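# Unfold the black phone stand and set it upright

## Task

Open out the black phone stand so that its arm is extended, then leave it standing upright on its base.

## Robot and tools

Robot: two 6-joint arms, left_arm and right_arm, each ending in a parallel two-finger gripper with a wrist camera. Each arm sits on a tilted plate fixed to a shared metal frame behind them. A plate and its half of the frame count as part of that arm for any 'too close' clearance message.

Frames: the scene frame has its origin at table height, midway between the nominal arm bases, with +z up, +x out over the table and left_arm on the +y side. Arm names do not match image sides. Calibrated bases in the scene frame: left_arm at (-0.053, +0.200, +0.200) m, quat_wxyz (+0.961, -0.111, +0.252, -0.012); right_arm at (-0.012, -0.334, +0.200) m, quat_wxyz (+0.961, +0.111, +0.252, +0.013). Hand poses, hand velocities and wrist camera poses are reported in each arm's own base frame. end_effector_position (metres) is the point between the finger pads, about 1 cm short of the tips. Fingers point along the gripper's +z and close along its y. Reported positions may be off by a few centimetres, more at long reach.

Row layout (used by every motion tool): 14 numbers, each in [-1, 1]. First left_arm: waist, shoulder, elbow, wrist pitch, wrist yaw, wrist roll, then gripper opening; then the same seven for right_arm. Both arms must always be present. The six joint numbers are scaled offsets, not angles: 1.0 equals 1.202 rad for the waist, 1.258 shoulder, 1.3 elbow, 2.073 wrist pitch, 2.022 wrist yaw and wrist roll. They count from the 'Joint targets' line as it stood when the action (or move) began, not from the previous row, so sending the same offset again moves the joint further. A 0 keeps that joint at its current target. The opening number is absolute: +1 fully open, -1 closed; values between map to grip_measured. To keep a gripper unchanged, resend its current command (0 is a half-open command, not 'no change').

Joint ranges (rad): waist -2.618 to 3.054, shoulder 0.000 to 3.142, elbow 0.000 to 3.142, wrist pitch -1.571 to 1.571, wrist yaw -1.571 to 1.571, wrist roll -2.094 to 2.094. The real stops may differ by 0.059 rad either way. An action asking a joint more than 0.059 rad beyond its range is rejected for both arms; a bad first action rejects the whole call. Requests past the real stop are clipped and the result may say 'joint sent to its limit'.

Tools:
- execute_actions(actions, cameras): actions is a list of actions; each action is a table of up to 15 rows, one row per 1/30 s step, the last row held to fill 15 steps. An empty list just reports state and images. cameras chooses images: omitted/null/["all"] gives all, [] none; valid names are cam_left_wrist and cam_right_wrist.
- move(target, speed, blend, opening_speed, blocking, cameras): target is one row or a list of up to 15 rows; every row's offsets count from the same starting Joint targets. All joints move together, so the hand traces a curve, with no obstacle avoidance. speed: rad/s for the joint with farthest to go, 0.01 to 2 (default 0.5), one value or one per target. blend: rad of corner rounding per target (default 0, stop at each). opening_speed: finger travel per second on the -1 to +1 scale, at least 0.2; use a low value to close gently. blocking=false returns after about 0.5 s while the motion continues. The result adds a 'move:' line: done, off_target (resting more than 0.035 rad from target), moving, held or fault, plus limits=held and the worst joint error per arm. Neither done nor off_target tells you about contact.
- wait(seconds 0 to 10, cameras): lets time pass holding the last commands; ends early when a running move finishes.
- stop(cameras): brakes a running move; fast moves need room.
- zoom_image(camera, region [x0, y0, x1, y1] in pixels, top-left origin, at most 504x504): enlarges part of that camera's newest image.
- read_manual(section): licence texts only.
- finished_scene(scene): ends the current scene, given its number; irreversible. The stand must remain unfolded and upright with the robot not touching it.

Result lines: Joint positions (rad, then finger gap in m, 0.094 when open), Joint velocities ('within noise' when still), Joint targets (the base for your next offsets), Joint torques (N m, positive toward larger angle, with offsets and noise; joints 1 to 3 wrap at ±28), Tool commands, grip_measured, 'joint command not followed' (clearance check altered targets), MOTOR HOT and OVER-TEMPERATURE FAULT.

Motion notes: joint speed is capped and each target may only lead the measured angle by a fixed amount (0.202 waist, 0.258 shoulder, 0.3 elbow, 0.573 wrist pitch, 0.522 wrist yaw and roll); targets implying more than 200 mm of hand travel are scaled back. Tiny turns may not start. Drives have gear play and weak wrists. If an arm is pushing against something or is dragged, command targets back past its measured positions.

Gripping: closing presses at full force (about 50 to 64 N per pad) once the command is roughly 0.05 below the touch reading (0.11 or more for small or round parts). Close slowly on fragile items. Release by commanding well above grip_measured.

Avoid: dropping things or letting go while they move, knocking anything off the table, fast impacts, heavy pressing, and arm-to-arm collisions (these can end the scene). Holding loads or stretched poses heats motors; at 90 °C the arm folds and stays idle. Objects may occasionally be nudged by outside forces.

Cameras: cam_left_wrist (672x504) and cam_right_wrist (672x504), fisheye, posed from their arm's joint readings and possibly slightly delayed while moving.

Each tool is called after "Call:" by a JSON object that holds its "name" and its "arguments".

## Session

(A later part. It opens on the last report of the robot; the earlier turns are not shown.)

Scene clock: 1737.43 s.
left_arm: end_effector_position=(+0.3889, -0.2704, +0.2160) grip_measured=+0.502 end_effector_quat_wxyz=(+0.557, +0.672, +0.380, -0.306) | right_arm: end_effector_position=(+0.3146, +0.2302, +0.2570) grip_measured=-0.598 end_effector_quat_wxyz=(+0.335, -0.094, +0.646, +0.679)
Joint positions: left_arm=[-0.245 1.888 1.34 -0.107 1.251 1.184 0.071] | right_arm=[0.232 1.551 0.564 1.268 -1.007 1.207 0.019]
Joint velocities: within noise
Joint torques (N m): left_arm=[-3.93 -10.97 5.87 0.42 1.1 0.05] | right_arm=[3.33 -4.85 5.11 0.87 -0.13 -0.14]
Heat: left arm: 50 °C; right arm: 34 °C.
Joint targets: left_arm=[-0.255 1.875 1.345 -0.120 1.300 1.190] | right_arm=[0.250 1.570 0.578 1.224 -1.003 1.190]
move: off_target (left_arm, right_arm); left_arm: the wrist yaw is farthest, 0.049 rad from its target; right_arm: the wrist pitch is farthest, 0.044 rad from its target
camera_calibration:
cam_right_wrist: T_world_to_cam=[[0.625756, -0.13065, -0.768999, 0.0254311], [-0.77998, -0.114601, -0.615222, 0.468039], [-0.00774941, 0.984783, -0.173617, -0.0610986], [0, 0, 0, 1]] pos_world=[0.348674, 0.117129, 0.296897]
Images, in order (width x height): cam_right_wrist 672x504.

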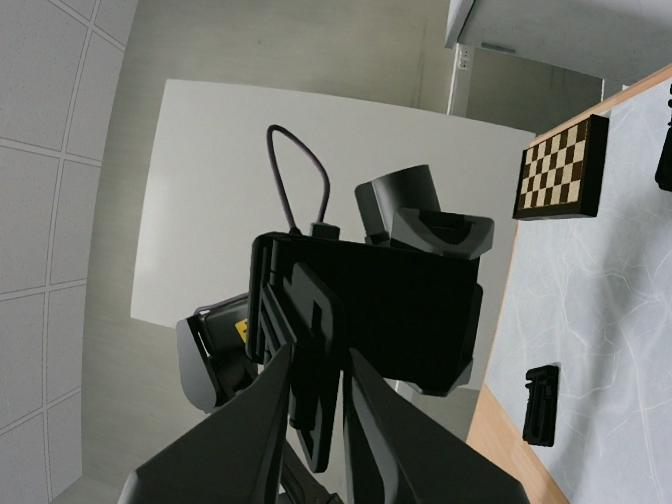

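Call:
{"name": "move", "arguments": {"target": [0,0,0,0,0,0,0.25,0,0,0,0,0,0,-0.95], "opening_speed": 0.3, "cameras": ["cam_right_wrist"]}}

Call:
{"name": "zoom_image", "arguments": {"camera": "cam_right_wrist", "region": [180, 200, 460, 480]}}

Scene clock: 1743.93 s.
left_arm: end_effector_position=(+0.3893, -0.2698, +0.2160) grip_measured=+0.502 end_effector_quat_wxyz=(+0.558, +0.673, +0.378, -0.304) | right_arm: end_effector_position=(+0.3127, +0.2334, +0.2590) grip_measured=-0.759 end_effector_quat_wxyz=(+0.333, -0.100, +0.644, +0.681)
Joint positions: left_arm=[-0.243 1.888 1.34 -0.107 1.251 1.19 0.071] | right_arm=[0.241 1.551 0.57 1.268 -1.01 1.207 0.011]
Joint velocities: within noise
Joint torques (N m): left_arm=[-4.1 -10.96 5.86 0.42 1.1 0.01] | right_arm=[2.59 -4.86 4.49 0.87 -0.08 -0.14]
Heat: left arm: 50 °C; right arm: 34 °C.
Joint targets: left_arm=[-0.255 1.875 1.345 -0.120 1.300 1.190] | right_arm=[0.250 1.570 0.578 1.224 -1.003 1.190]
move: off_target (left_arm, right_arm); left_arm: the wrist yaw is farthest, 0.049 rad from its target; right_arm: the wrist pitch is farthest, 0.044 rad from its target
camera_calibration:
cam_right_wrist: T_world_to_cam=[[0.632024, -0.122546, -0.765198, 0.0237265], [-0.774724, -0.123673, -0.620087, 0.469892], [-0.0186447, 0.984727, -0.173104, -0.0606777], [0, 0, 0, 1]] pos_world=[0.347909, 0.120771, 0.299026]
Images, in order (width x height): cam_right_wrist 672x504.

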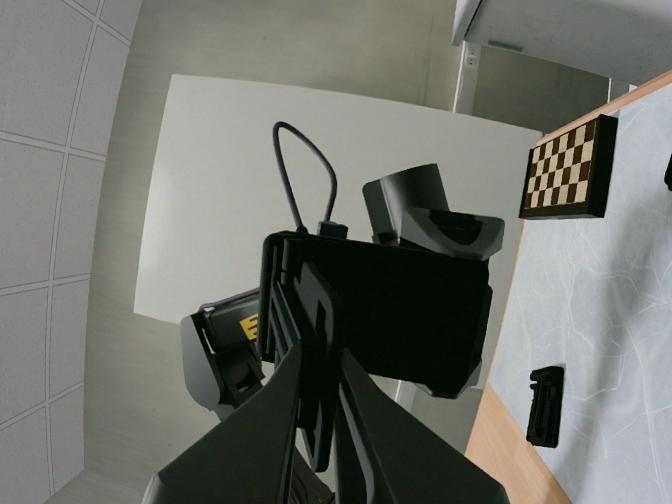

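Scaled by 1.800 from the camera's 672x504 image, which has a finer 960x720 frame.

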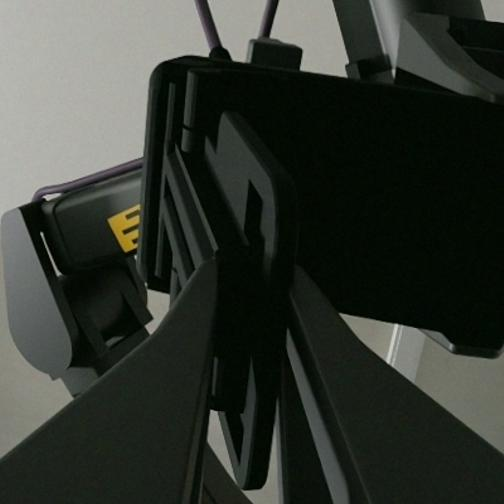

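Call:
{"name": "move", "arguments": {"target": [0,0,0,0,0,0,0.8,0,0,0,0,0,0,-1], "opening_speed": 0.4}}

Scene clock: 1778.00 s.
left_arm: end_effector_position=(+0.3872, -0.2701, +0.2173) grip_measured=+0.798 end_effector_quat_wxyz=(+0.559, +0.672, +0.374, -0.309) | right_arm: end_effector_position=(+0.3153, +0.2336, +0.2559) grip_measured=-0.832 end_effector_quat_wxyz=(+0.332, -0.092, +0.648, +0.680)
Joint positions: left_arm=[-0.243 1.888 1.34 -0.109 1.265 1.192 0.084] | right_arm=[0.243 1.556 0.57 1.256 -1 1.204 0.008]
Joint velocities: within noise
Joint torques (N m): left_arm=[-4.08 -10.96 5.86 0.43 0.94 0.01] | right_arm=[2.47 -5.23 4.45 0.97 -0.22 -0.11]
Heat: left arm: 50 °C; right arm: 33 °C.
Joint targets: left_arm=[-0.255 1.875 1.345 -0.120 1.300 1.190] | right_arm=[0.250 1.570 0.578 1.224 -1.003 1.190]
move: done
camera_calibration:
cam_left_wrist: T_world_to_cam=[[-0.883221, 0.134703, -0.449194, 0.468629], [0.444023, 0.548382, -0.708605, 0.172334], [0.150879, -0.825307, -0.544154, -0.0437492], [0, 0, 0, 1]] pos_world=[0.343984, -0.193737, 0.308816]
cam_right_wrist: T_world_to_cam=[[0.619934, -0.129944, -0.773819, 0.0275155], [-0.784562, -0.117753, -0.608766, 0.4688], [-0.0120142, 0.984504, -0.174949, -0.0628718], [0, 0, 0, 1]] pos_world=[0.34999, 0.120676, 0.295682]

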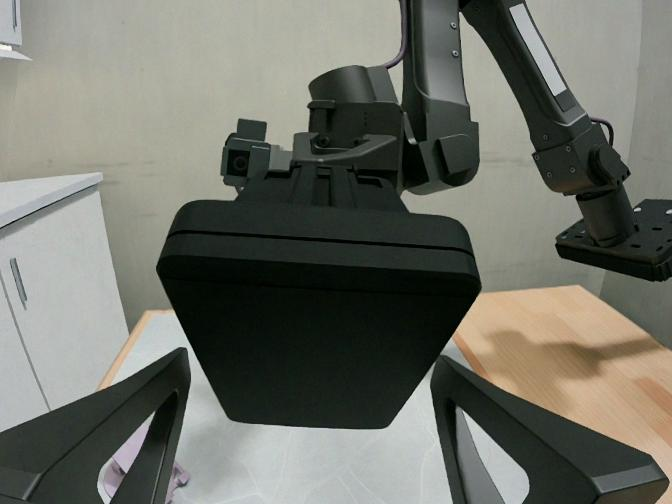

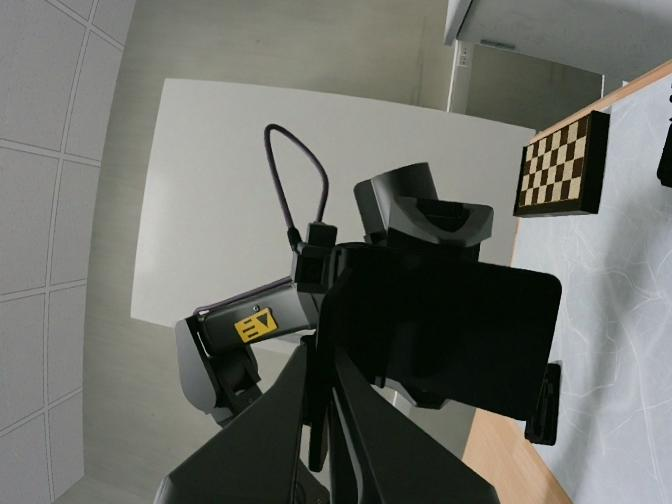

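Call:
{"name": "zoom_image", "arguments": {"camera": "cam_right_wrist", "region": [270, 200, 580, 480]}}

Call:
{"name": "zoom_image", "arguments": {"camera": "cam_left_wrist", "region": [140, 60, 500, 440]}}

Scaled by 1.626 from the camera's 672x504 image, which has a finer 960x720 frame.

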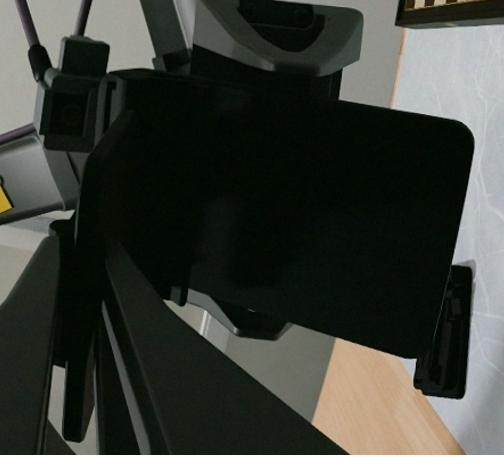

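Scaled by 1.326 from the camera's 672x504 image, which has a finer 960x720 frame.

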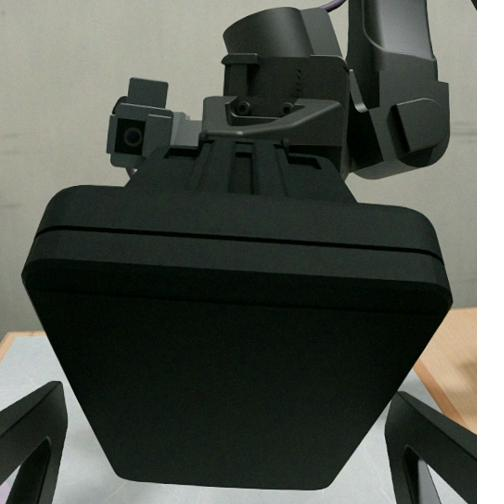

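Call:
{"name": "execute_actions", "arguments": {"actions": []}}

Scene clock: 1817.83 s.
left_arm: end_effector_position=(+0.3872, -0.2701, +0.2173) grip_measured=+0.798 end_effector_quat_wxyz=(+0.559, +0.672, +0.374, -0.309) | right_arm: end_effector_position=(+0.3161, +0.2333, +0.2558) grip_measured=-0.837 end_effector_quat_wxyz=(+0.333, -0.091, +0.648, +0.679)
Joint positions: left_arm=[-0.243 1.888 1.34 -0.109 1.265 1.192 0.084] | right_arm=[0.243 1.556 0.57 1.254 -0.995 1.202 0.008]
Joint velocities: within noise
Joint torques (N m): left_arm=[-4.1 -10.96 5.85 0.43 0.93 0.01] | right_arm=[2.48 -5.24 4.46 1 -0.26 -0.09]
Heat: left arm: 51 °C; right arm: 33 °C.
Joint targets: left_arm=[-0.255 1.875 1.345 -0.120 1.300 1.190] | right_arm=[0.250 1.570 0.578 1.224 -1.003 1.190]
Tool commands: left_gripper/opening=+0.8 right_gripper/opening=-1.0
camera_calibration:
cam_left_wrist: T_world_to_cam=[[-0.883221, 0.134703, -0.449194, 0.468629], [0.444023, 0.548382, -0.708605, 0.172334], [0.150879, -0.825307, -0.544154, -0.0437492], [0, 0, 0, 1]] pos_world=[0.343984, -0.193737, 0.308816]
cam_right_wrist: T_world_to_cam=[[0.61906, -0.132559, -0.774076, 0.0278777], [-0.785308, -0.113885, -0.60854, 0.468648], [-0.00748782, 0.984611, -0.174601, -0.0641656], [0, 0, 0, 1]] pos_world=[0.350294, 0.120245, 0.295567]

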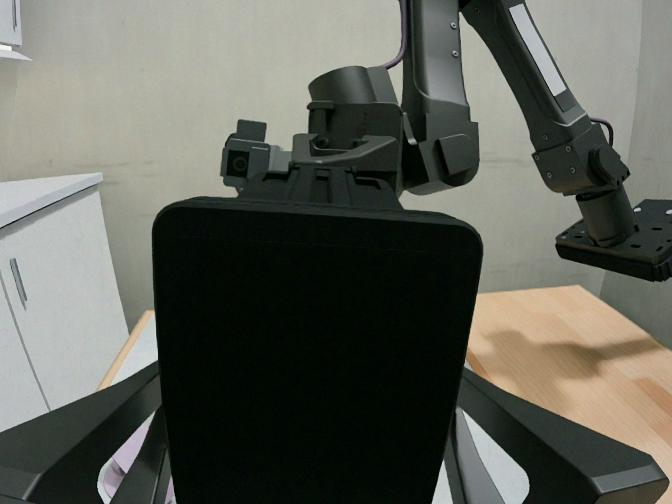

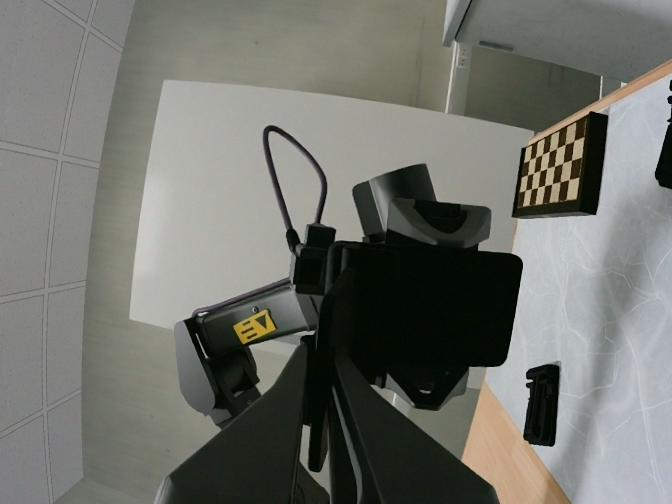

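Call:
{"name": "zoom_image", "arguments": {"camera": "cam_right_wrist", "region": [260, 160, 560, 460]}}

Call:
{"name": "zoom_image", "arguments": {"camera": "cam_left_wrist", "region": [140, 80, 500, 350]}}

Scaled by 1.680 from the camera's 672x504 image, which has a finer 960x720 frame.

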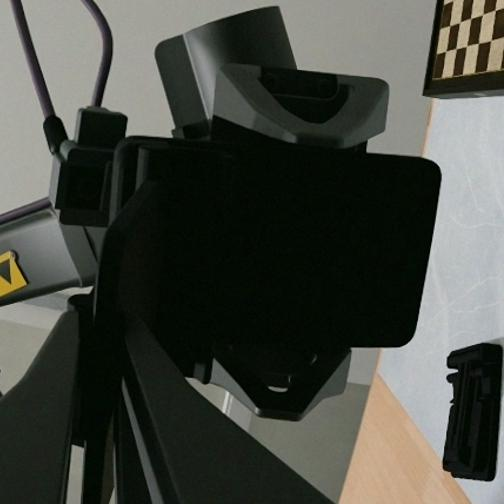

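Scaled by 1.400 from the camera's 672x504 image, which has a finer 960x720 frame.

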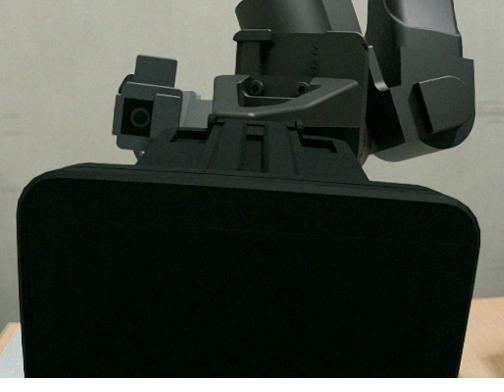

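Call:
{"name": "move", "arguments": {"target": [0.0696,-0.0097,0.0485,-0.1507,0.03,0.1202,1,0,0,0,0,0,0,-1], "speed": 0.3}}

Scene clock: 1847.70 s.
left_arm: end_effector_position=(+0.3813, -0.2388, +0.2139) grip_measured=+0.998 end_effector_quat_wxyz=(+0.548, +0.672, +0.381, -0.320) | right_arm: end_effector_position=(+0.3162, +0.2333, +0.2556) grip_measured=-0.837 end_effector_quat_wxyz=(+0.333, -0.090, +0.648, +0.679)
Joint positions: left_arm=[-0.168 1.888 1.386 -0.409 1.321 1.422 0.094] | right_arm=[0.243 1.556 0.57 1.252 -0.995 1.202 0.008]
Joint velocities: within noise
Joint torques (N m): left_arm=[-3.04 -12 7.3 0.06 1.04 0.08] | right_arm=[2.48 -5.24 4.46 1 -0.27 -0.08]
Heat: left arm: 51 °C; right arm: 33 °C.
Joint targets: left_arm=[-0.171 1.863 1.408 -0.433 1.361 1.433] | right_arm=[0.250 1.570 0.578 1.224 -1.003 1.190]
move: off_target (left_arm); left_arm: the wrist yaw is farthest, 0.039 rad from its target
camera_calibration:
cam_left_wrist: T_world_to_cam=[[-0.8956, 0.147894, -0.419558, 0.459172], [0.42667, 0.552503, -0.716026, 0.164548], [0.125911, -0.820285, -0.557923, -0.00525774], [0, 0, 0, 1]] pos_world=[0.341689, -0.163135, 0.307537]
cam_right_wrist: T_world_to_cam=[[0.617907, -0.132845, -0.774948, 0.0283015], [-0.786213, -0.114109, -0.607328, 0.468579], [-0.00774806, 0.984546, -0.174953, -0.0640372], [0, 0, 0, 1]] pos_world=[0.350419, 0.120276, 0.29531]

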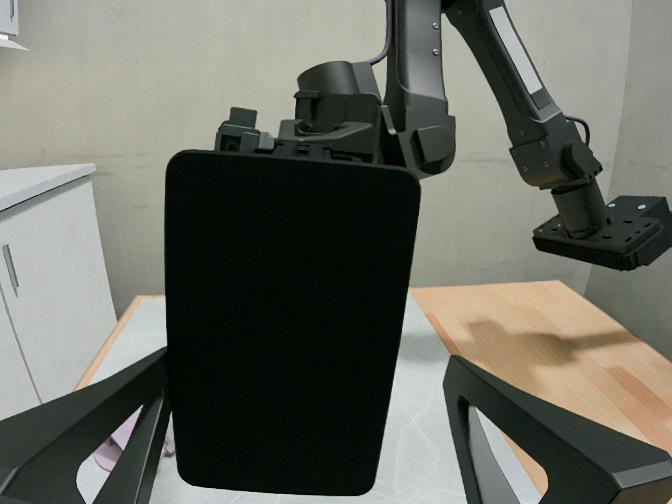

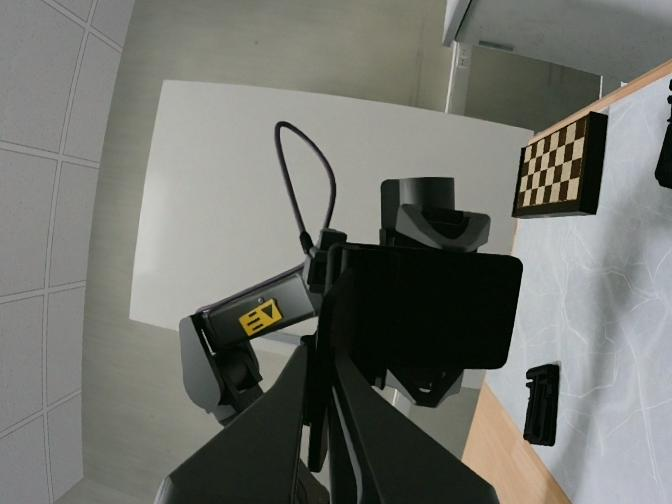

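Call:
{"name": "move", "arguments": {"target": [[0.0832,0,0,0,0,0,1,0,0,0,0,0,0,-1],[0.0241,-0.0024,0.2935,-0.3594,-0.1103,0.1667,1,0,0,0,0,0,0,-1]], "speed": 0.5, "blend": 0.05}}

Scene clock: 1928.50 s.
left_arm: end_effector_position=(+0.3702, -0.2092, +0.2608) grip_measured=+0.998 end_effector_quat_wxyz=(+0.471, +0.720, +0.427, -0.278) | right_arm: end_effector_position=(+0.3162, +0.2333, +0.2556) grip_measured=-0.837 end_effector_quat_wxyz=(+0.333, -0.090, +0.648, +0.679)
Joint positions: left_arm=[-0.126 1.888 1.768 -1.163 1.139 1.758 0.094] | right_arm=[0.243 1.556 0.57 1.252 -0.995 1.202 0.008]
Joint velocities: within noise
Joint torques (N m): left_arm=[-3.96 -12.82 7.88 -0.27 0.58 0.08] | right_arm=[2.48 -5.23 4.48 1.01 -0.27 -0.09]
Heat: left arm: 53 °C; right arm: 32 °C.
Joint targets: left_arm=[-0.142 1.860 1.789 -1.178 1.138 1.770] | right_arm=[0.250 1.570 0.578 1.224 -1.003 1.190]
move: done
camera_calibration:
cam_left_wrist: T_world_to_cam=[[-0.908199, 0.211306, -0.361281, 0.467374], [0.397777, 0.704268, -0.588031, 0.195618], [0.130184, -0.677758, -0.723668, 0.118044], [0, 0, 0, 1]] pos_world=[0.331289, -0.156522, 0.369308]
cam_right_wrist: T_world_to_cam=[[0.617907, -0.132845, -0.774948, 0.0283015], [-0.786213, -0.114109, -0.607328, 0.468579], [-0.00774806, 0.984546, -0.174953, -0.0640372], [0, 0, 0, 1]] pos_world=[0.350419, 0.120276, 0.29531]

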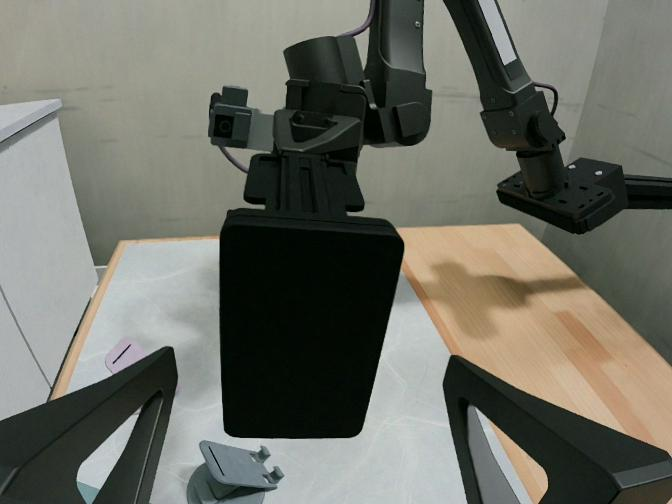

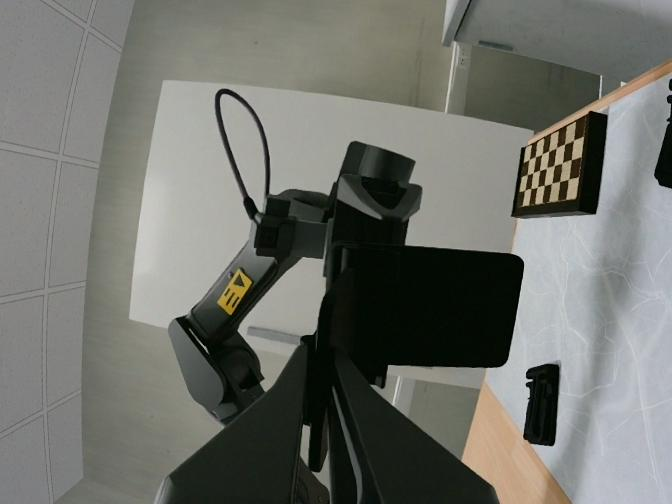

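Call:
{"name": "zoom_image", "arguments": {"camera": "cam_left_wrist", "region": [80, 320, 320, 504]}}

Call:
{"name": "zoom_image", "arguments": {"camera": "cam_left_wrist", "region": [200, 70, 420, 270]}}

Scaled by 2.100 from the camera's 672x504 image, which has a finer 960x720 frame.

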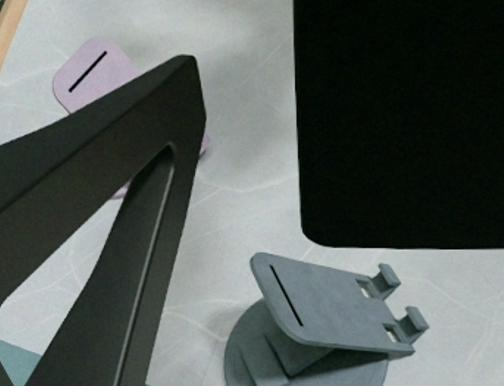

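Scaled by 2.291 from the camera's 672x504 image, which has a finer 960x720 frame.

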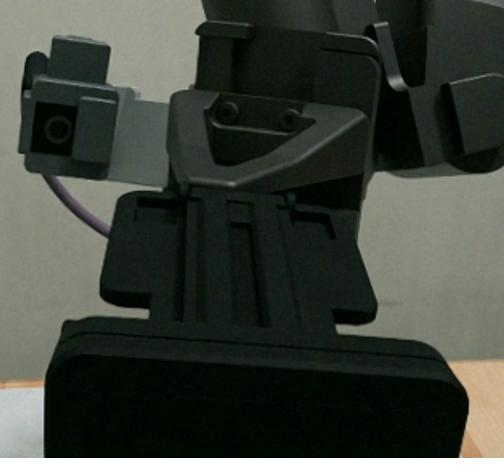

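Call:
{"name": "move", "arguments": {"target": [-0.0732,-0.035,-0.0646,0.096,-0.0158,-0.0722,1,0,0,0,0,0,0,-1], "speed": 0.3, "cameras": ["cam_left_wrist"]}}

Scene clock: 1951.40 s.
left_arm: end_effector_position=(+0.3662, -0.2423, +0.2586) grip_measured=+0.998 end_effector_quat_wxyz=(+0.473, +0.731, +0.410, -0.271) | right_arm: end_effector_position=(+0.3162, +0.2333, +0.2556) grip_measured=-0.837 end_effector_quat_wxyz=(+0.333, -0.090, +0.648, +0.679)
Joint positions: left_arm=[-0.215 1.862 1.714 -0.991 1.107 1.634 0.094] | right_arm=[0.243 1.556 0.57 1.252 -0.995 1.202 0.008]
Joint velocities: within noise
Joint torques (N m): left_arm=[-4.15 -14 5.26 0.14 0.59 -0.09] | right_arm=[2.48 -5.24 4.46 1.02 -0.27 -0.09]
Heat: left arm: 54 °C; right arm: 32 °C.
Joint targets: left_arm=[-0.230 1.816 1.705 -0.979 1.106 1.624] | right_arm=[0.250 1.570 0.578 1.224 -1.003 1.190]
move: off_target (left_arm); left_arm: the shoulder is farthest, 0.046 rad from its target
camera_calibration:
cam_left_wrist: T_world_to_cam=[[-0.889454, 0.237892, -0.390229, 0.476985], [0.436324, 0.696071, -0.570181, 0.198446], [0.135986, -0.677416, -0.722921, 0.0923249], [0, 0, 0, 1]] pos_world=[0.325115, -0.189061, 0.366027]
Images, in order (width x height): cam_left_wrist 672x504.

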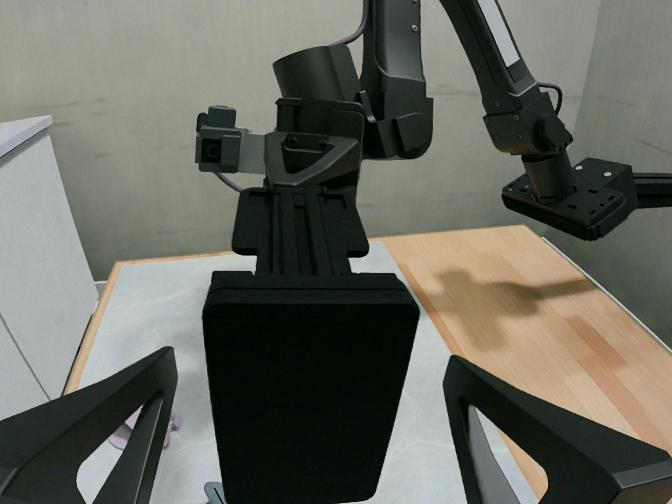

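Call:
{"name": "move", "arguments": {"target": [-0.0633,-0.02,-0.0678,0.1008,-0.0166,-0.0758,1,0,0,0,0,0,0,-1], "speed": 0.2, "cameras": ["cam_left_wrist","cam_right_wrist"]}}

Scene clock: 1963.53 s.
left_arm: end_effector_position=(+0.3636, -0.2706, +0.2501) grip_measured=+0.998 end_effector_quat_wxyz=(+0.477, +0.729, +0.410, -0.270) | right_arm: end_effector_position=(+0.3162, +0.2333, +0.2556) grip_measured=-0.837 end_effector_quat_wxyz=(+0.333, -0.090, +0.648, +0.679)
Joint positions: left_arm=[-0.289 1.837 1.625 -0.785 1.074 1.48 0.094] | right_arm=[0.243 1.556 0.57 1.252 -0.995 1.202 0.008]
Joint velocities: within noise
Joint torques (N m): left_arm=[-4.66 -13.76 5.37 0.36 0.59 -0.1] | right_arm=[2.47 -5.24 4.46 1.02 -0.27 -0.09]
Heat: left arm: 56 °C; right arm: 32 °C.
Joint targets: left_arm=[-0.306 1.791 1.617 -0.770 1.072 1.470] | right_arm=[0.250 1.570 0.578 1.224 -1.003 1.190]
move: off_target (left_arm); left_arm: the shoulder is farthest, 0.046 rad from its target
camera_calibration:
cam_left_wrist: T_world_to_cam=[[-0.889056, 0.231655, -0.394862, 0.477366], [0.435528, 0.693744, -0.573616, 0.214973], [0.141052, -0.68195, -0.717669, 0.0629439], [0, 0, 0, 1]] pos_world=[0.3219, -0.216795, 0.356978]
cam_right_wrist: T_world_to_cam=[[0.617907, -0.132845, -0.774948, 0.0283015], [-0.786213, -0.114109, -0.607328, 0.468579], [-0.00774806, 0.984546, -0.174953, -0.0640372], [0, 0, 0, 1]] pos_world=[0.350419, 0.120276, 0.29531]

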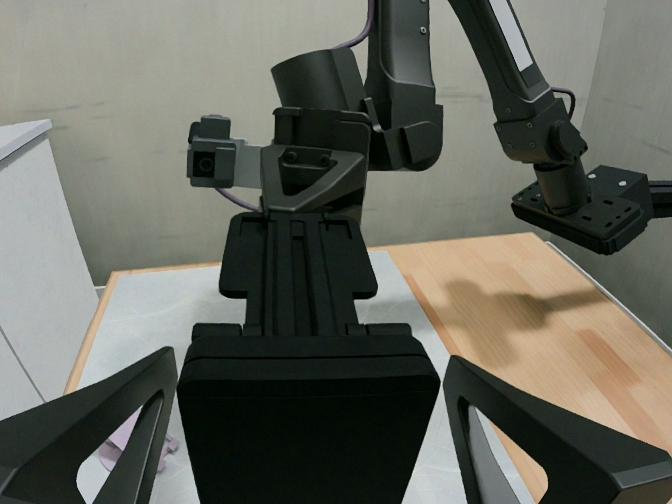

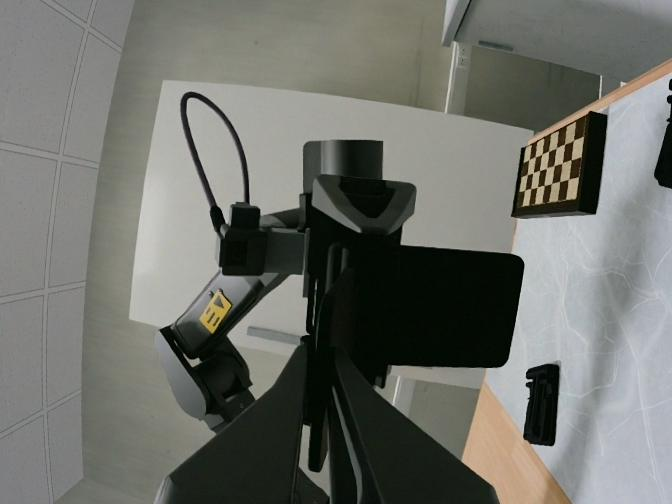

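Call:
{"name": "move", "arguments": {"target": [0,0,0,0,0,0,0.3,0,0,0,0,0,0,-1], "opening_speed": 0.5, "cameras": ["cam_left_wrist","cam_right_wrist"]}}

Scene clock: 1973.47 s.
left_arm: end_effector_position=(+0.3652, -0.2705, +0.2507) grip_measured=+0.512 end_effector_quat_wxyz=(+0.479, +0.731, +0.409, -0.265) | right_arm: end_effector_position=(+0.3162, +0.2333, +0.2556) grip_measured=-0.837 end_effector_quat_wxyz=(+0.333, -0.090, +0.648, +0.679)
Joint positions: left_arm=[-0.289 1.835 1.625 -0.776 1.068 1.48 0.071] | right_arm=[0.243 1.556 0.57 1.252 -0.995 1.202 0.008]
Joint velocities: within noise
Joint torques (N m): left_arm=[-4.64 -13.61 5.38 0.29 0.64 -0.08] | right_arm=[2.48 -5.23 4.46 1.01 -0.27 -0.09]
Heat: left arm: 55 °C; right arm: 31 °C.
Joint targets: left_arm=[-0.306 1.791 1.617 -0.770 1.072 1.470] | right_arm=[0.250 1.570 0.578 1.224 -1.003 1.190]
move: off_target (left_arm); left_arm: the shoulder is farthest, 0.044 rad from its target
camera_calibration:
cam_left_wrist: T_world_to_cam=[[-0.885128, 0.229421, -0.404862, 0.479488], [0.439901, 0.696275, -0.567176, 0.212044], [0.151773, -0.680123, -0.717216, 0.0596606], [0, 0, 0, 1]] pos_world=[0.322076, -0.217069, 0.357182]
cam_right_wrist: T_world_to_cam=[[0.617907, -0.132845, -0.774948, 0.0283015], [-0.786213, -0.114109, -0.607328, 0.468579], [-0.00774806, 0.984546, -0.174953, -0.0640372], [0, 0, 0, 1]] pos_world=[0.350419, 0.120276, 0.29531]

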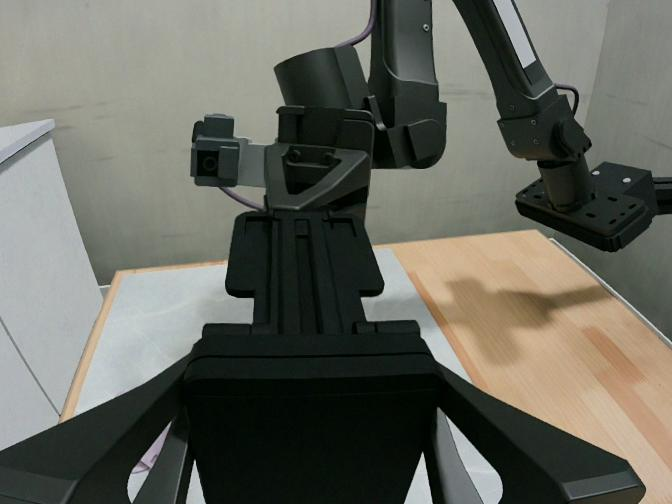

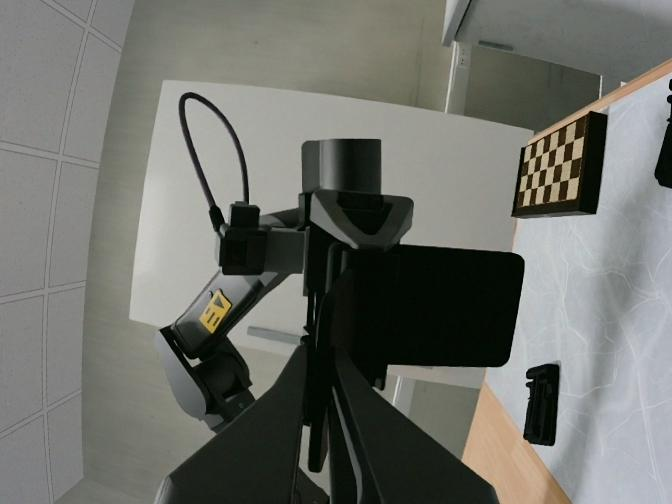

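Call:
{"name": "zoom_image", "arguments": {"camera": "cam_left_wrist", "region": [200, 180, 420, 400]}}

Call:
{"name": "zoom_image", "arguments": {"camera": "cam_right_wrist", "region": [270, 220, 450, 400]}}

Scaled by 2.291 from the camera's 672x504 image, which has a finer 960x720 frame.

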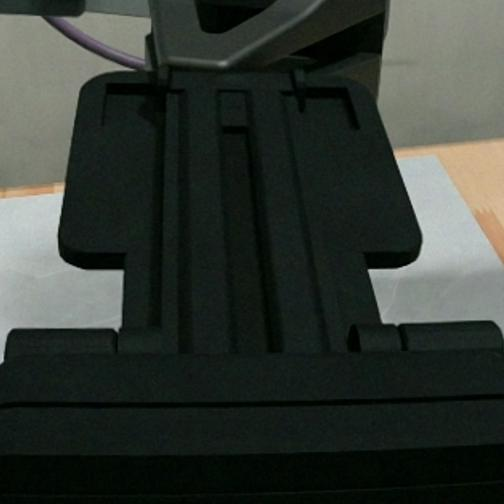

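Scaled by 2.800 from the camera's 672x504 image, which has a finer 960x720 frame.

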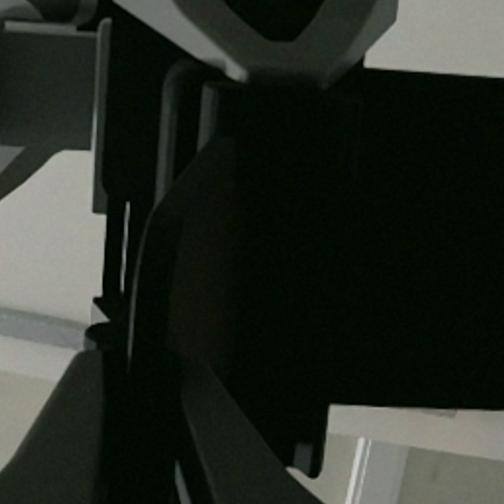

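Call:
{"name": "move", "arguments": {"target": [0,0,0,0,0,0,-0.2,-0.0358,-0.0137,-0.0102,0.007,-0.0207,0.0105,-1], "speed": 0.15, "cameras": ["cam_left_wrist"]}}

Call:
{"name": "move", "arguments": {"target": [0,0,0,0,0,0,-0.2,-0.0358,-0.0137,-0.0102,0.007,-0.0207,0.0105,-1], "speed": 0.15, "cameras": ["cam_left_wrist"]}}

Scene clock: 2022.77 s.
left_arm: end_effector_position=(+0.3635, -0.2733, +0.2486) grip_measured=+0.512 end_effector_quat_wxyz=(+0.474, +0.732, +0.411, -0.266) | right_arm: end_effector_position=(+0.3140, +0.2294, +0.2539) grip_measured=-0.837 end_effector_quat_wxyz=(+0.323, -0.096, +0.651, +0.680)
Joint positions: left_arm=[-0.298 1.835 1.622 -0.775 1.059 1.471 0.071] | right_arm=[0.223 1.556 0.57 1.252 -1.036 1.211 0.008]
Joint velocities: within noise
Joint torques (N m): left_arm=[-3.79 -13.59 5.63 0.27 0.74 -0.07] | right_arm=[0.72 -6.48 3.3 1.13 -0.28 0.02]
Heat: left arm: 50 °C; right arm: 31 °C.
Joint targets: left_arm=[-0.306 1.791 1.617 -0.770 1.072 1.470] | right_arm=[0.207 1.552 0.565 1.239 -1.045 1.211]
move: off_target (left_arm); left_arm: the shoulder is farthest, 0.044 rad from its target
camera_calibration:
cam_left_wrist: T_world_to_cam=[[-0.888103, 0.23289, -0.396276, 0.477674], [0.435846, 0.700497, -0.565104, 0.215633], [0.145983, -0.674586, -0.723618, 0.0617357], [0, 0, 0, 1]] pos_world=[0.321228, -0.22065, 0.355819]
Images, in order (width x height): cam_left_wrist 672x504.

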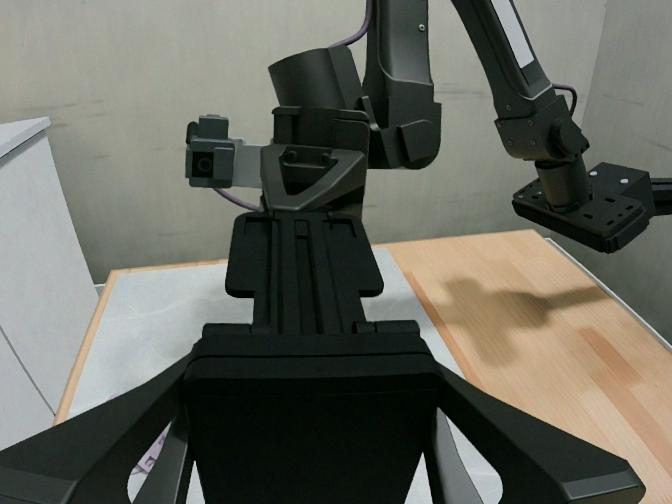

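Scene clock: 2023.57 s.
left_arm: end_effector_position=(+0.3606, -0.2777, +0.2444) grip_measured=+0.512 end_effector_quat_wxyz=(+0.467, +0.735, +0.413, -0.265) | right_arm: end_effector_position=(+0.3113, +0.2228, +0.2493) grip_measured=-0.837 end_effector_quat_wxyz=(+0.311, -0.101, +0.656, +0.680)
Joint positions: left_arm=[-0.314 1.835 1.616 -0.773 1.042 1.467 0.071] | right_arm=[0.194 1.556 0.563 1.252 -1.087 1.221 0.008]
Joint velocities: within noise
Joint torques (N m): left_arm=[-2.56 -13.53 6.19 0.26 0.94 -0.01] | right_arm=[-0.51 -7.79 2.74 1.24 -0.17 0.06]
Heat: left arm: 50 °C; right arm: 31 °C.
Joint targets: left_arm=[-0.306 1.791 1.617 -0.770 1.072 1.470] | right_arm=[0.164 1.535 0.552 1.253 -1.087 1.232]
move: off_target (left_arm); left_arm: the shoulder is farthest, 0.044 rad from its target
camera_calibration:
cam_left_wrist: T_world_to_cam=[[-0.888808, 0.242428, -0.388906, 0.475531], [0.436359, 0.707004, -0.55654, 0.217191], [0.140037, -0.66436, -0.734177, 0.0637852], [0, 0, 0, 1]] pos_world=[0.31895, -0.22646, 0.352642]
Images, in order (width x height): cam_left_wrist 672x504.

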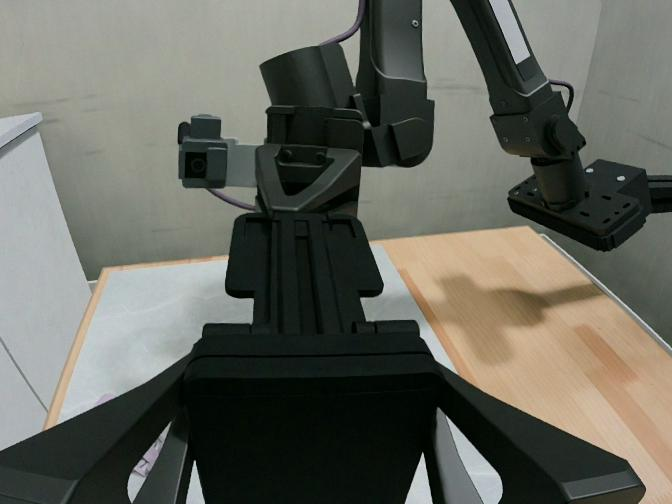

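Call:
{"name": "move", "arguments": {"target": [0.025,0.005,0.027,-0.04,0.006,0.03,-0.2,-0.0287,-0.0109,-0.0082,0.0056,-0.0165,0.0084,-1], "speed": 0.15, "cameras": ["cam_left_wrist"]}}

Scene clock: 2028.83 s.
left_arm: end_effector_position=(+0.3550, -0.2759, +0.2408) grip_measured=+0.512 end_effector_quat_wxyz=(+0.459, +0.741, +0.411, -0.269) | right_arm: end_effector_position=(+0.3047, +0.2231, +0.2447) grip_measured=-0.837 end_effector_quat_wxyz=(+0.293, -0.107, +0.660, +0.684)
Joint positions: left_arm=[-0.314 1.835 1.616 -0.816 1.042 1.503 0.071] | right_arm=[0.189 1.556 0.553 1.252 -1.125 1.231 0.008]
Joint velocities: within noise
Joint torques (N m): left_arm=[0.09 -12.98 9.47 -0.12 1.08 0.27] | right_arm=[-2.29 -8.8 2.62 1.34 -0.11 0.14]
Heat: left arm: 50 °C; right arm: 32 °C.
Joint targets: left_arm=[-0.276 1.797 1.652 -0.853 1.084 1.531] | right_arm=[0.130 1.521 0.541 1.265 -1.120 1.249]
move: off_target (left_arm, right_arm); left_arm: the wrist yaw is farthest, 0.042 rad from its target; right_arm: the waist is farthest, 0.060 rad from its target
camera_calibration:
cam_left_wrist: T_world_to_cam=[[-0.887751, 0.261335, -0.378948, 0.47118], [0.443303, 0.707143, -0.550846, 0.212525], [0.124015, -0.657003, -0.743618, 0.0730896], [0, 0, 0, 1]] pos_world=[0.315013, -0.225401, 0.349972]
Images, in order (width x height): cam_left_wrist 672x504.

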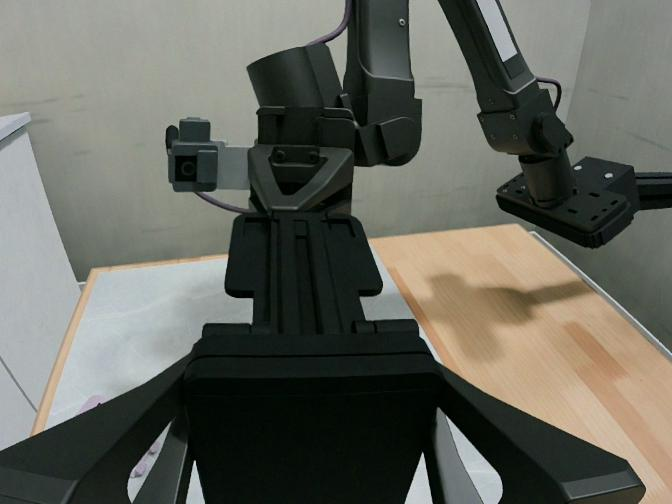

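Call:
{"name": "move", "arguments": {"target": [0.025,0.005,0.027,-0.04,0.006,0.03,-0.2,-0.0287,-0.0109,-0.0082,0.0056,-0.0165,0.0084,-1], "speed": 0.15, "cameras": ["cam_left_wrist"]}}

Scene clock: 2034.93 s.
left_arm: end_effector_position=(+0.3689, -0.2429, +0.2495) grip_measured=+0.512 end_effector_quat_wxyz=(+0.464, +0.735, +0.427, -0.250) | right_arm: end_effector_position=(+0.3143, +0.1941, +0.2462) grip_measured=-0.987 end_effector_quat_wxyz=(+0.306, -0.078, +0.665, +0.677)
Joint positions: left_arm=[-0.228 1.835 1.665 -0.92 1.047 1.58 0.071] | right_arm=[0.092 1.531 0.538 1.252 -1.158 1.268 0.001]
Joint velocities: within noise
Joint torques (N m): left_arm=[-4.49 -12.7 8.2 -0.05 1.16 0.07] | right_arm=[1.66 -7.9 2.92 1.45 -0.12 0.01]
Heat: left arm: 50 °C; right arm: 32 °C.
Joint targets: left_arm=[-0.246 1.803 1.687 -0.936 1.096 1.592] | right_arm=[0.095 1.508 0.530 1.277 -1.153 1.266]
move: off_target (left_arm); left_arm: the wrist yaw is farthest, 0.049 rad from its target
camera_calibration:
cam_left_wrist: T_world_to_cam=[[-0.894193, 0.221078, -0.389286, 0.473338], [0.415205, 0.734701, -0.536488, 0.201297], [0.167403, -0.641357, -0.748757, 0.0886162], [0, 0, 0, 1]] pos_world=[0.324842, -0.195703, 0.35861]
Images, in order (width x height): cam_left_wrist 672x504.

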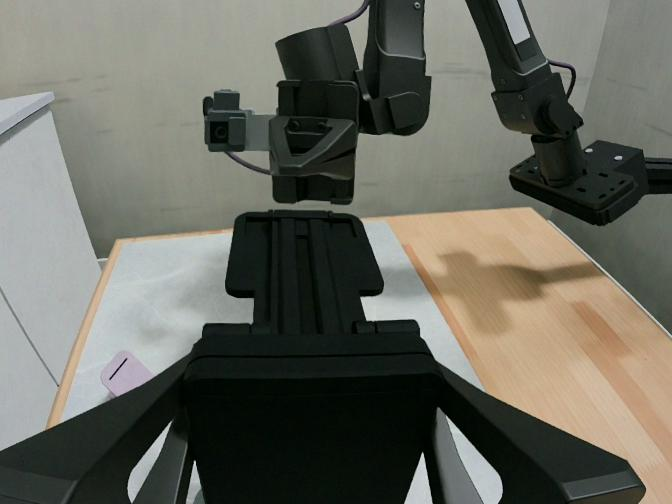

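Call:
{"name": "zoom_image", "arguments": {"camera": "cam_left_wrist", "region": [200, 180, 420, 400]}}

Call:
{"name": "execute_actions", "arguments": {"actions": [], "cameras": ["cam_right_wrist"]}}

Call:
{"name": "zoom_image", "arguments": {"camera": "cam_right_wrist", "region": [200, 150, 540, 490]}}

Scaled by 2.291 from the camera's 672x504 image, which has a finer 960x720 frame.

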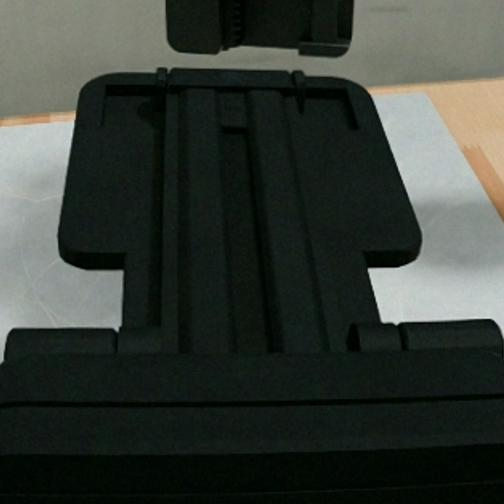

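Scene clock: 2039.57 s.
left_arm: end_effector_position=(+0.3689, -0.2429, +0.2495) grip_measured=+0.512 end_effector_quat_wxyz=(+0.465, +0.735, +0.427, -0.250) | right_arm: end_effector_position=(+0.3143, +0.1941, +0.2462) grip_measured=-0.987 end_effector_quat_wxyz=(+0.305, -0.077, +0.665, +0.677)
Joint positions: left_arm=[-0.228 1.835 1.665 -0.92 1.047 1.582 0.071] | right_arm=[0.092 1.531 0.538 1.252 -1.158 1.27 0.001]
Joint velocities: within noise
Joint torques (N m): left_arm=[-4.49 -12.71 8.2 -0.05 1.16 0.06] | right_arm=[1.65 -7.9 2.92 1.44 -0.13 0]
Heat: left arm: 50 °C; right arm: 33 °C.
Joint targets: left_arm=[-0.246 1.803 1.687 -0.936 1.096 1.592] | right_arm=[0.095 1.508 0.530 1.277 -1.153 1.266]
Tool commands: left_gripper/opening=-0.2 right_gripper/opening=-1.0
camera_calibration:
cam_right_wrist: T_world_to_cam=[[0.569044, -0.14159, -0.810025, 0.0426667], [-0.821586, -0.139123, -0.552848, 0.459521], [-0.0344155, 0.980101, -0.195495, -0.0127309], [0, 0, 0, 1]] pos_world=[0.352819, 0.0824486, 0.286117]
Images, in order (width x height): cam_right_wrist 672x504.

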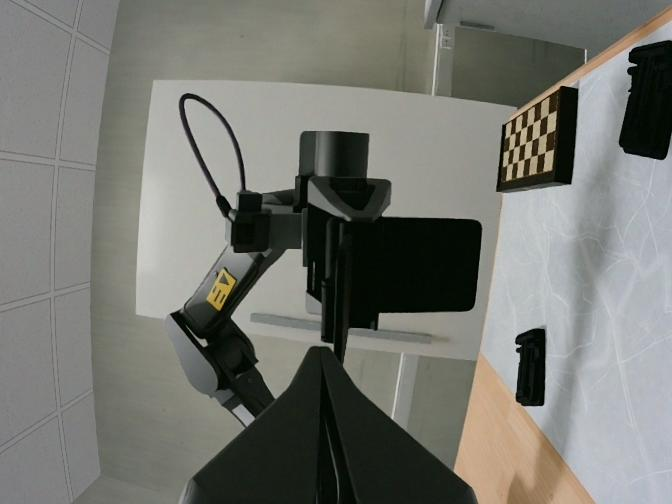

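Scaled by 1.482 from the camera's 672x504 image, which has a finer 960x720 frame.

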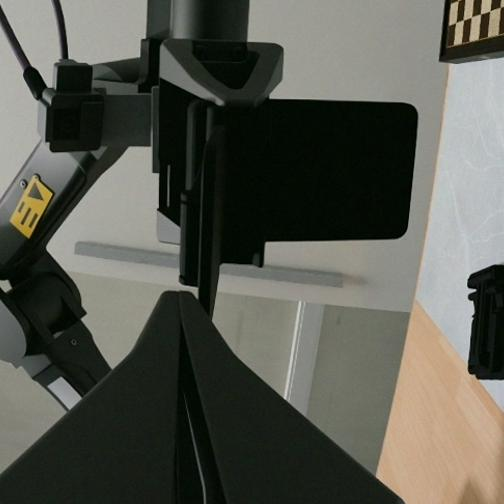

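Call:
{"name": "move", "arguments": {"target": [[0,0,0,0,0,0,-0.2,-0.208,0,0,0,0,0,-1],[0,0,0,0,0,0,-0.2,-0.37,-0.054,0.415,-0.616,0.061,-0.666,-0.1],[0,0,0,0,0,0,-0.2,0.254,0.033,1.131,-1.098,0.62,-0.972,-0.1]], "speed": 0.8, "opening_speed": 1.5}}

every number of target 3 of 3 must lie in its column's range; nothing of the call was run
Scene clock: 2108.53 s.
left_arm: end_effector_position=(+0.3689, -0.2429, +0.2495) grip_measured=+0.512 end_effector_quat_wxyz=(+0.465, +0.735, +0.427, -0.250) | right_arm: end_effector_position=(+0.3143, +0.1941, +0.2462) grip_measured=-0.987 end_effector_quat_wxyz=(+0.305, -0.077, +0.665, +0.677)
Joint positions: left_arm=[-0.228 1.835 1.665 -0.92 1.047 1.582 0.071] | right_arm=[0.092 1.531 0.538 1.252 -1.158 1.27 0.001]
Joint velocities: within noise
Joint torques (N m): left_arm=[-4.48 -12.71 8.21 -0.04 1.16 0.06] | right_arm=[1.65 -7.9 2.91 1.45 -0.13 0]
Heat: left arm: 51 °C; right arm: 36 °C.
Joint targets: left_arm=[-0.246 1.803 1.687 -0.936 1.096 1.592] | right_arm=[0.095 1.508 0.530 1.277 -1.153 1.266]
Tool commands: left_gripper/opening=-0.2 right_gripper/opening=-1.0

Call:
{"name": "move", "arguments": {"target": [[0,0,0,0,0,0,-0.2,-0.208,0,0,0,0,0,-1],[0,0,0,0,0,0,-0.2,-0.37,-0.054,0.415,-0.616,0.061,-0.666,-0.1]], "speed": 0.8, "opening_speed": 1.5, "cameras": []}}

Call:
{"name": "move", "arguments": {"target": [0,0,0,0,0,0,-0.2,0.624,0.087,0.71,-0.482,0.56,-0.306,-0.1], "speed": 0.8}}

Scene clock: 2117.67 s.
left_arm: end_effector_position=(+0.3687, -0.2428, +0.2494) grip_measured=+0.512 end_effector_quat_wxyz=(+0.464, +0.735, +0.427, -0.250) | right_arm: end_effector_position=(+0.4202, +0.0122, +0.2771) grip_measured=-0.102 end_effector_quat_wxyz=(+0.561, -0.174, +0.751, +0.301)
Joint positions: left_arm=[-0.228 1.835 1.665 -0.922 1.047 1.582 0.071] | right_arm=[-0.346 1.467 1.05 0.038 -1.033 -0.065 0.042]
Joint velocities: within noise
Joint torques (N m): left_arm=[-4.48 -12.7 8.18 -0.04 1.16 0.06] | right_arm=[0.03 -10.17 7.77 0.6 -0.4 -0.12]
Heat: left arm: 51 °C; right arm: 36 °C.
Joint targets: left_arm=[-0.246 1.803 1.687 -0.936 1.096 1.592] | right_arm=[-0.349 1.440 1.070 0.000 -1.030 -0.080]
move: off_target (left_arm, right_arm); target 2's new numbers were sent with right_arm's wrist pitch 0.038 rad from that target; left_arm: the wrist yaw is farthest, 0.049 rad from its target; right_arm: the wrist pitch is farthest, 0.038 rad from its target
No camera images: "cameras" was empty.

Scene clock: 2120.00 s.
left_arm: end_effector_position=(+0.3687, -0.2428, +0.2494) grip_measured=+0.512 end_effector_quat_wxyz=(+0.464, +0.735, +0.427, -0.250) | right_arm: end_effector_position=(+0.3956, +0.1423, +0.4197) grip_measured=-0.102 end_effector_quat_wxyz=(+0.490, -0.420, +0.754, -0.119)
Joint positions: left_arm=[-0.228 1.835 1.665 -0.922 1.047 1.582 0.071] | right_arm=[0.385 1.53 1.974 -0.96 0.1 -0.689 0.042]
Joint velocities: within noise
Joint torques (N m): left_arm=[-4.49 -12.71 8.2 -0.04 1.16 0.06] | right_arm=[3.18 -6.49 8.55 0.68 -0.14 -0.09]
Heat: left arm: 51 °C; right arm: 36 °C.
Joint targets: left_arm=[-0.246 1.803 1.687 -0.936 1.096 1.592] | right_arm=[0.401 1.549 1.993 -1.000 0.102 -0.699]
move: off_target (left_arm, right_arm); left_arm: the wrist yaw is farthest, 0.049 rad from its target; right_arm: the wrist pitch is farthest, 0.040 rad from its target
camera_calibration:
cam_left_wrist: T_world_to_cam=[[-0.894089, 0.221839, -0.389091, 0.473192], [0.415641, 0.734628, -0.536251, 0.201051], [0.166876, -0.641178, -0.749028, 0.0889042], [0, 0, 0, 1]] pos_world=[0.324675, -0.195667, 0.358521]
cam_right_wrist: T_world_to_cam=[[0.49045, -0.561766, 0.666241, -0.399089], [-0.486038, -0.810885, -0.325933, 0.482628], [0.723343, -0.163964, -0.670738, 0.13715], [0, 0, 0, 1]] pos_world=[0.331103, 0.189649, 0.515186]

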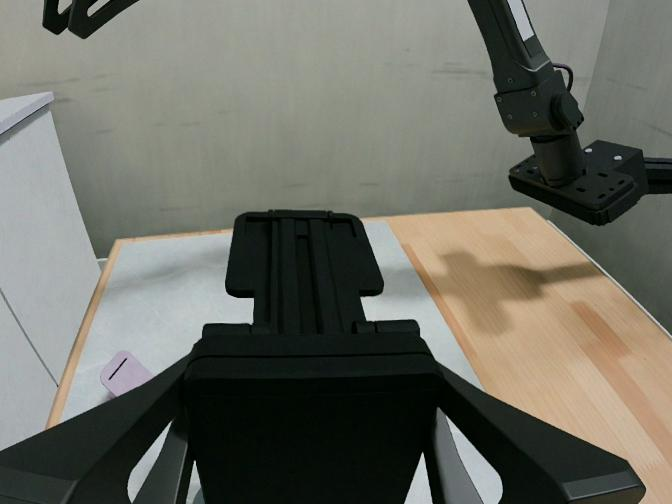

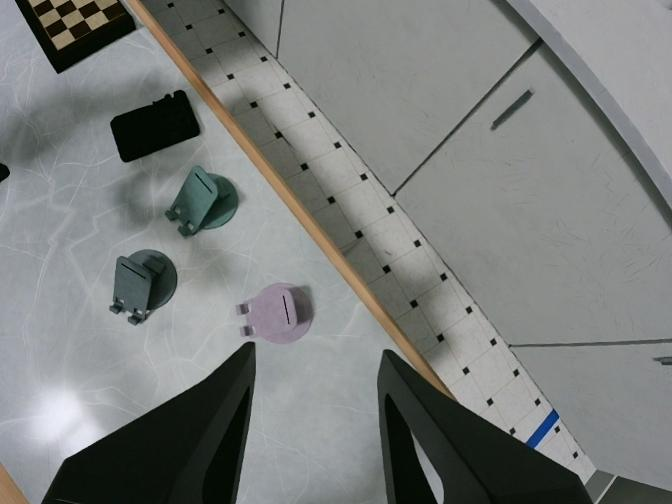

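Call:
{"name": "zoom_image", "arguments": {"camera": "cam_right_wrist", "region": [90, 80, 330, 350]}}

Scaled by 1.867 from the camera's 672x504 image, which has a finer 960x720 frame.

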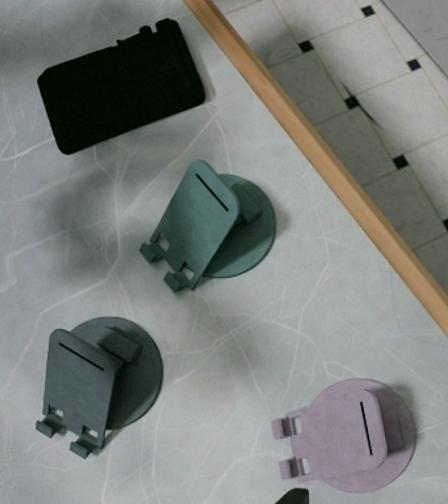

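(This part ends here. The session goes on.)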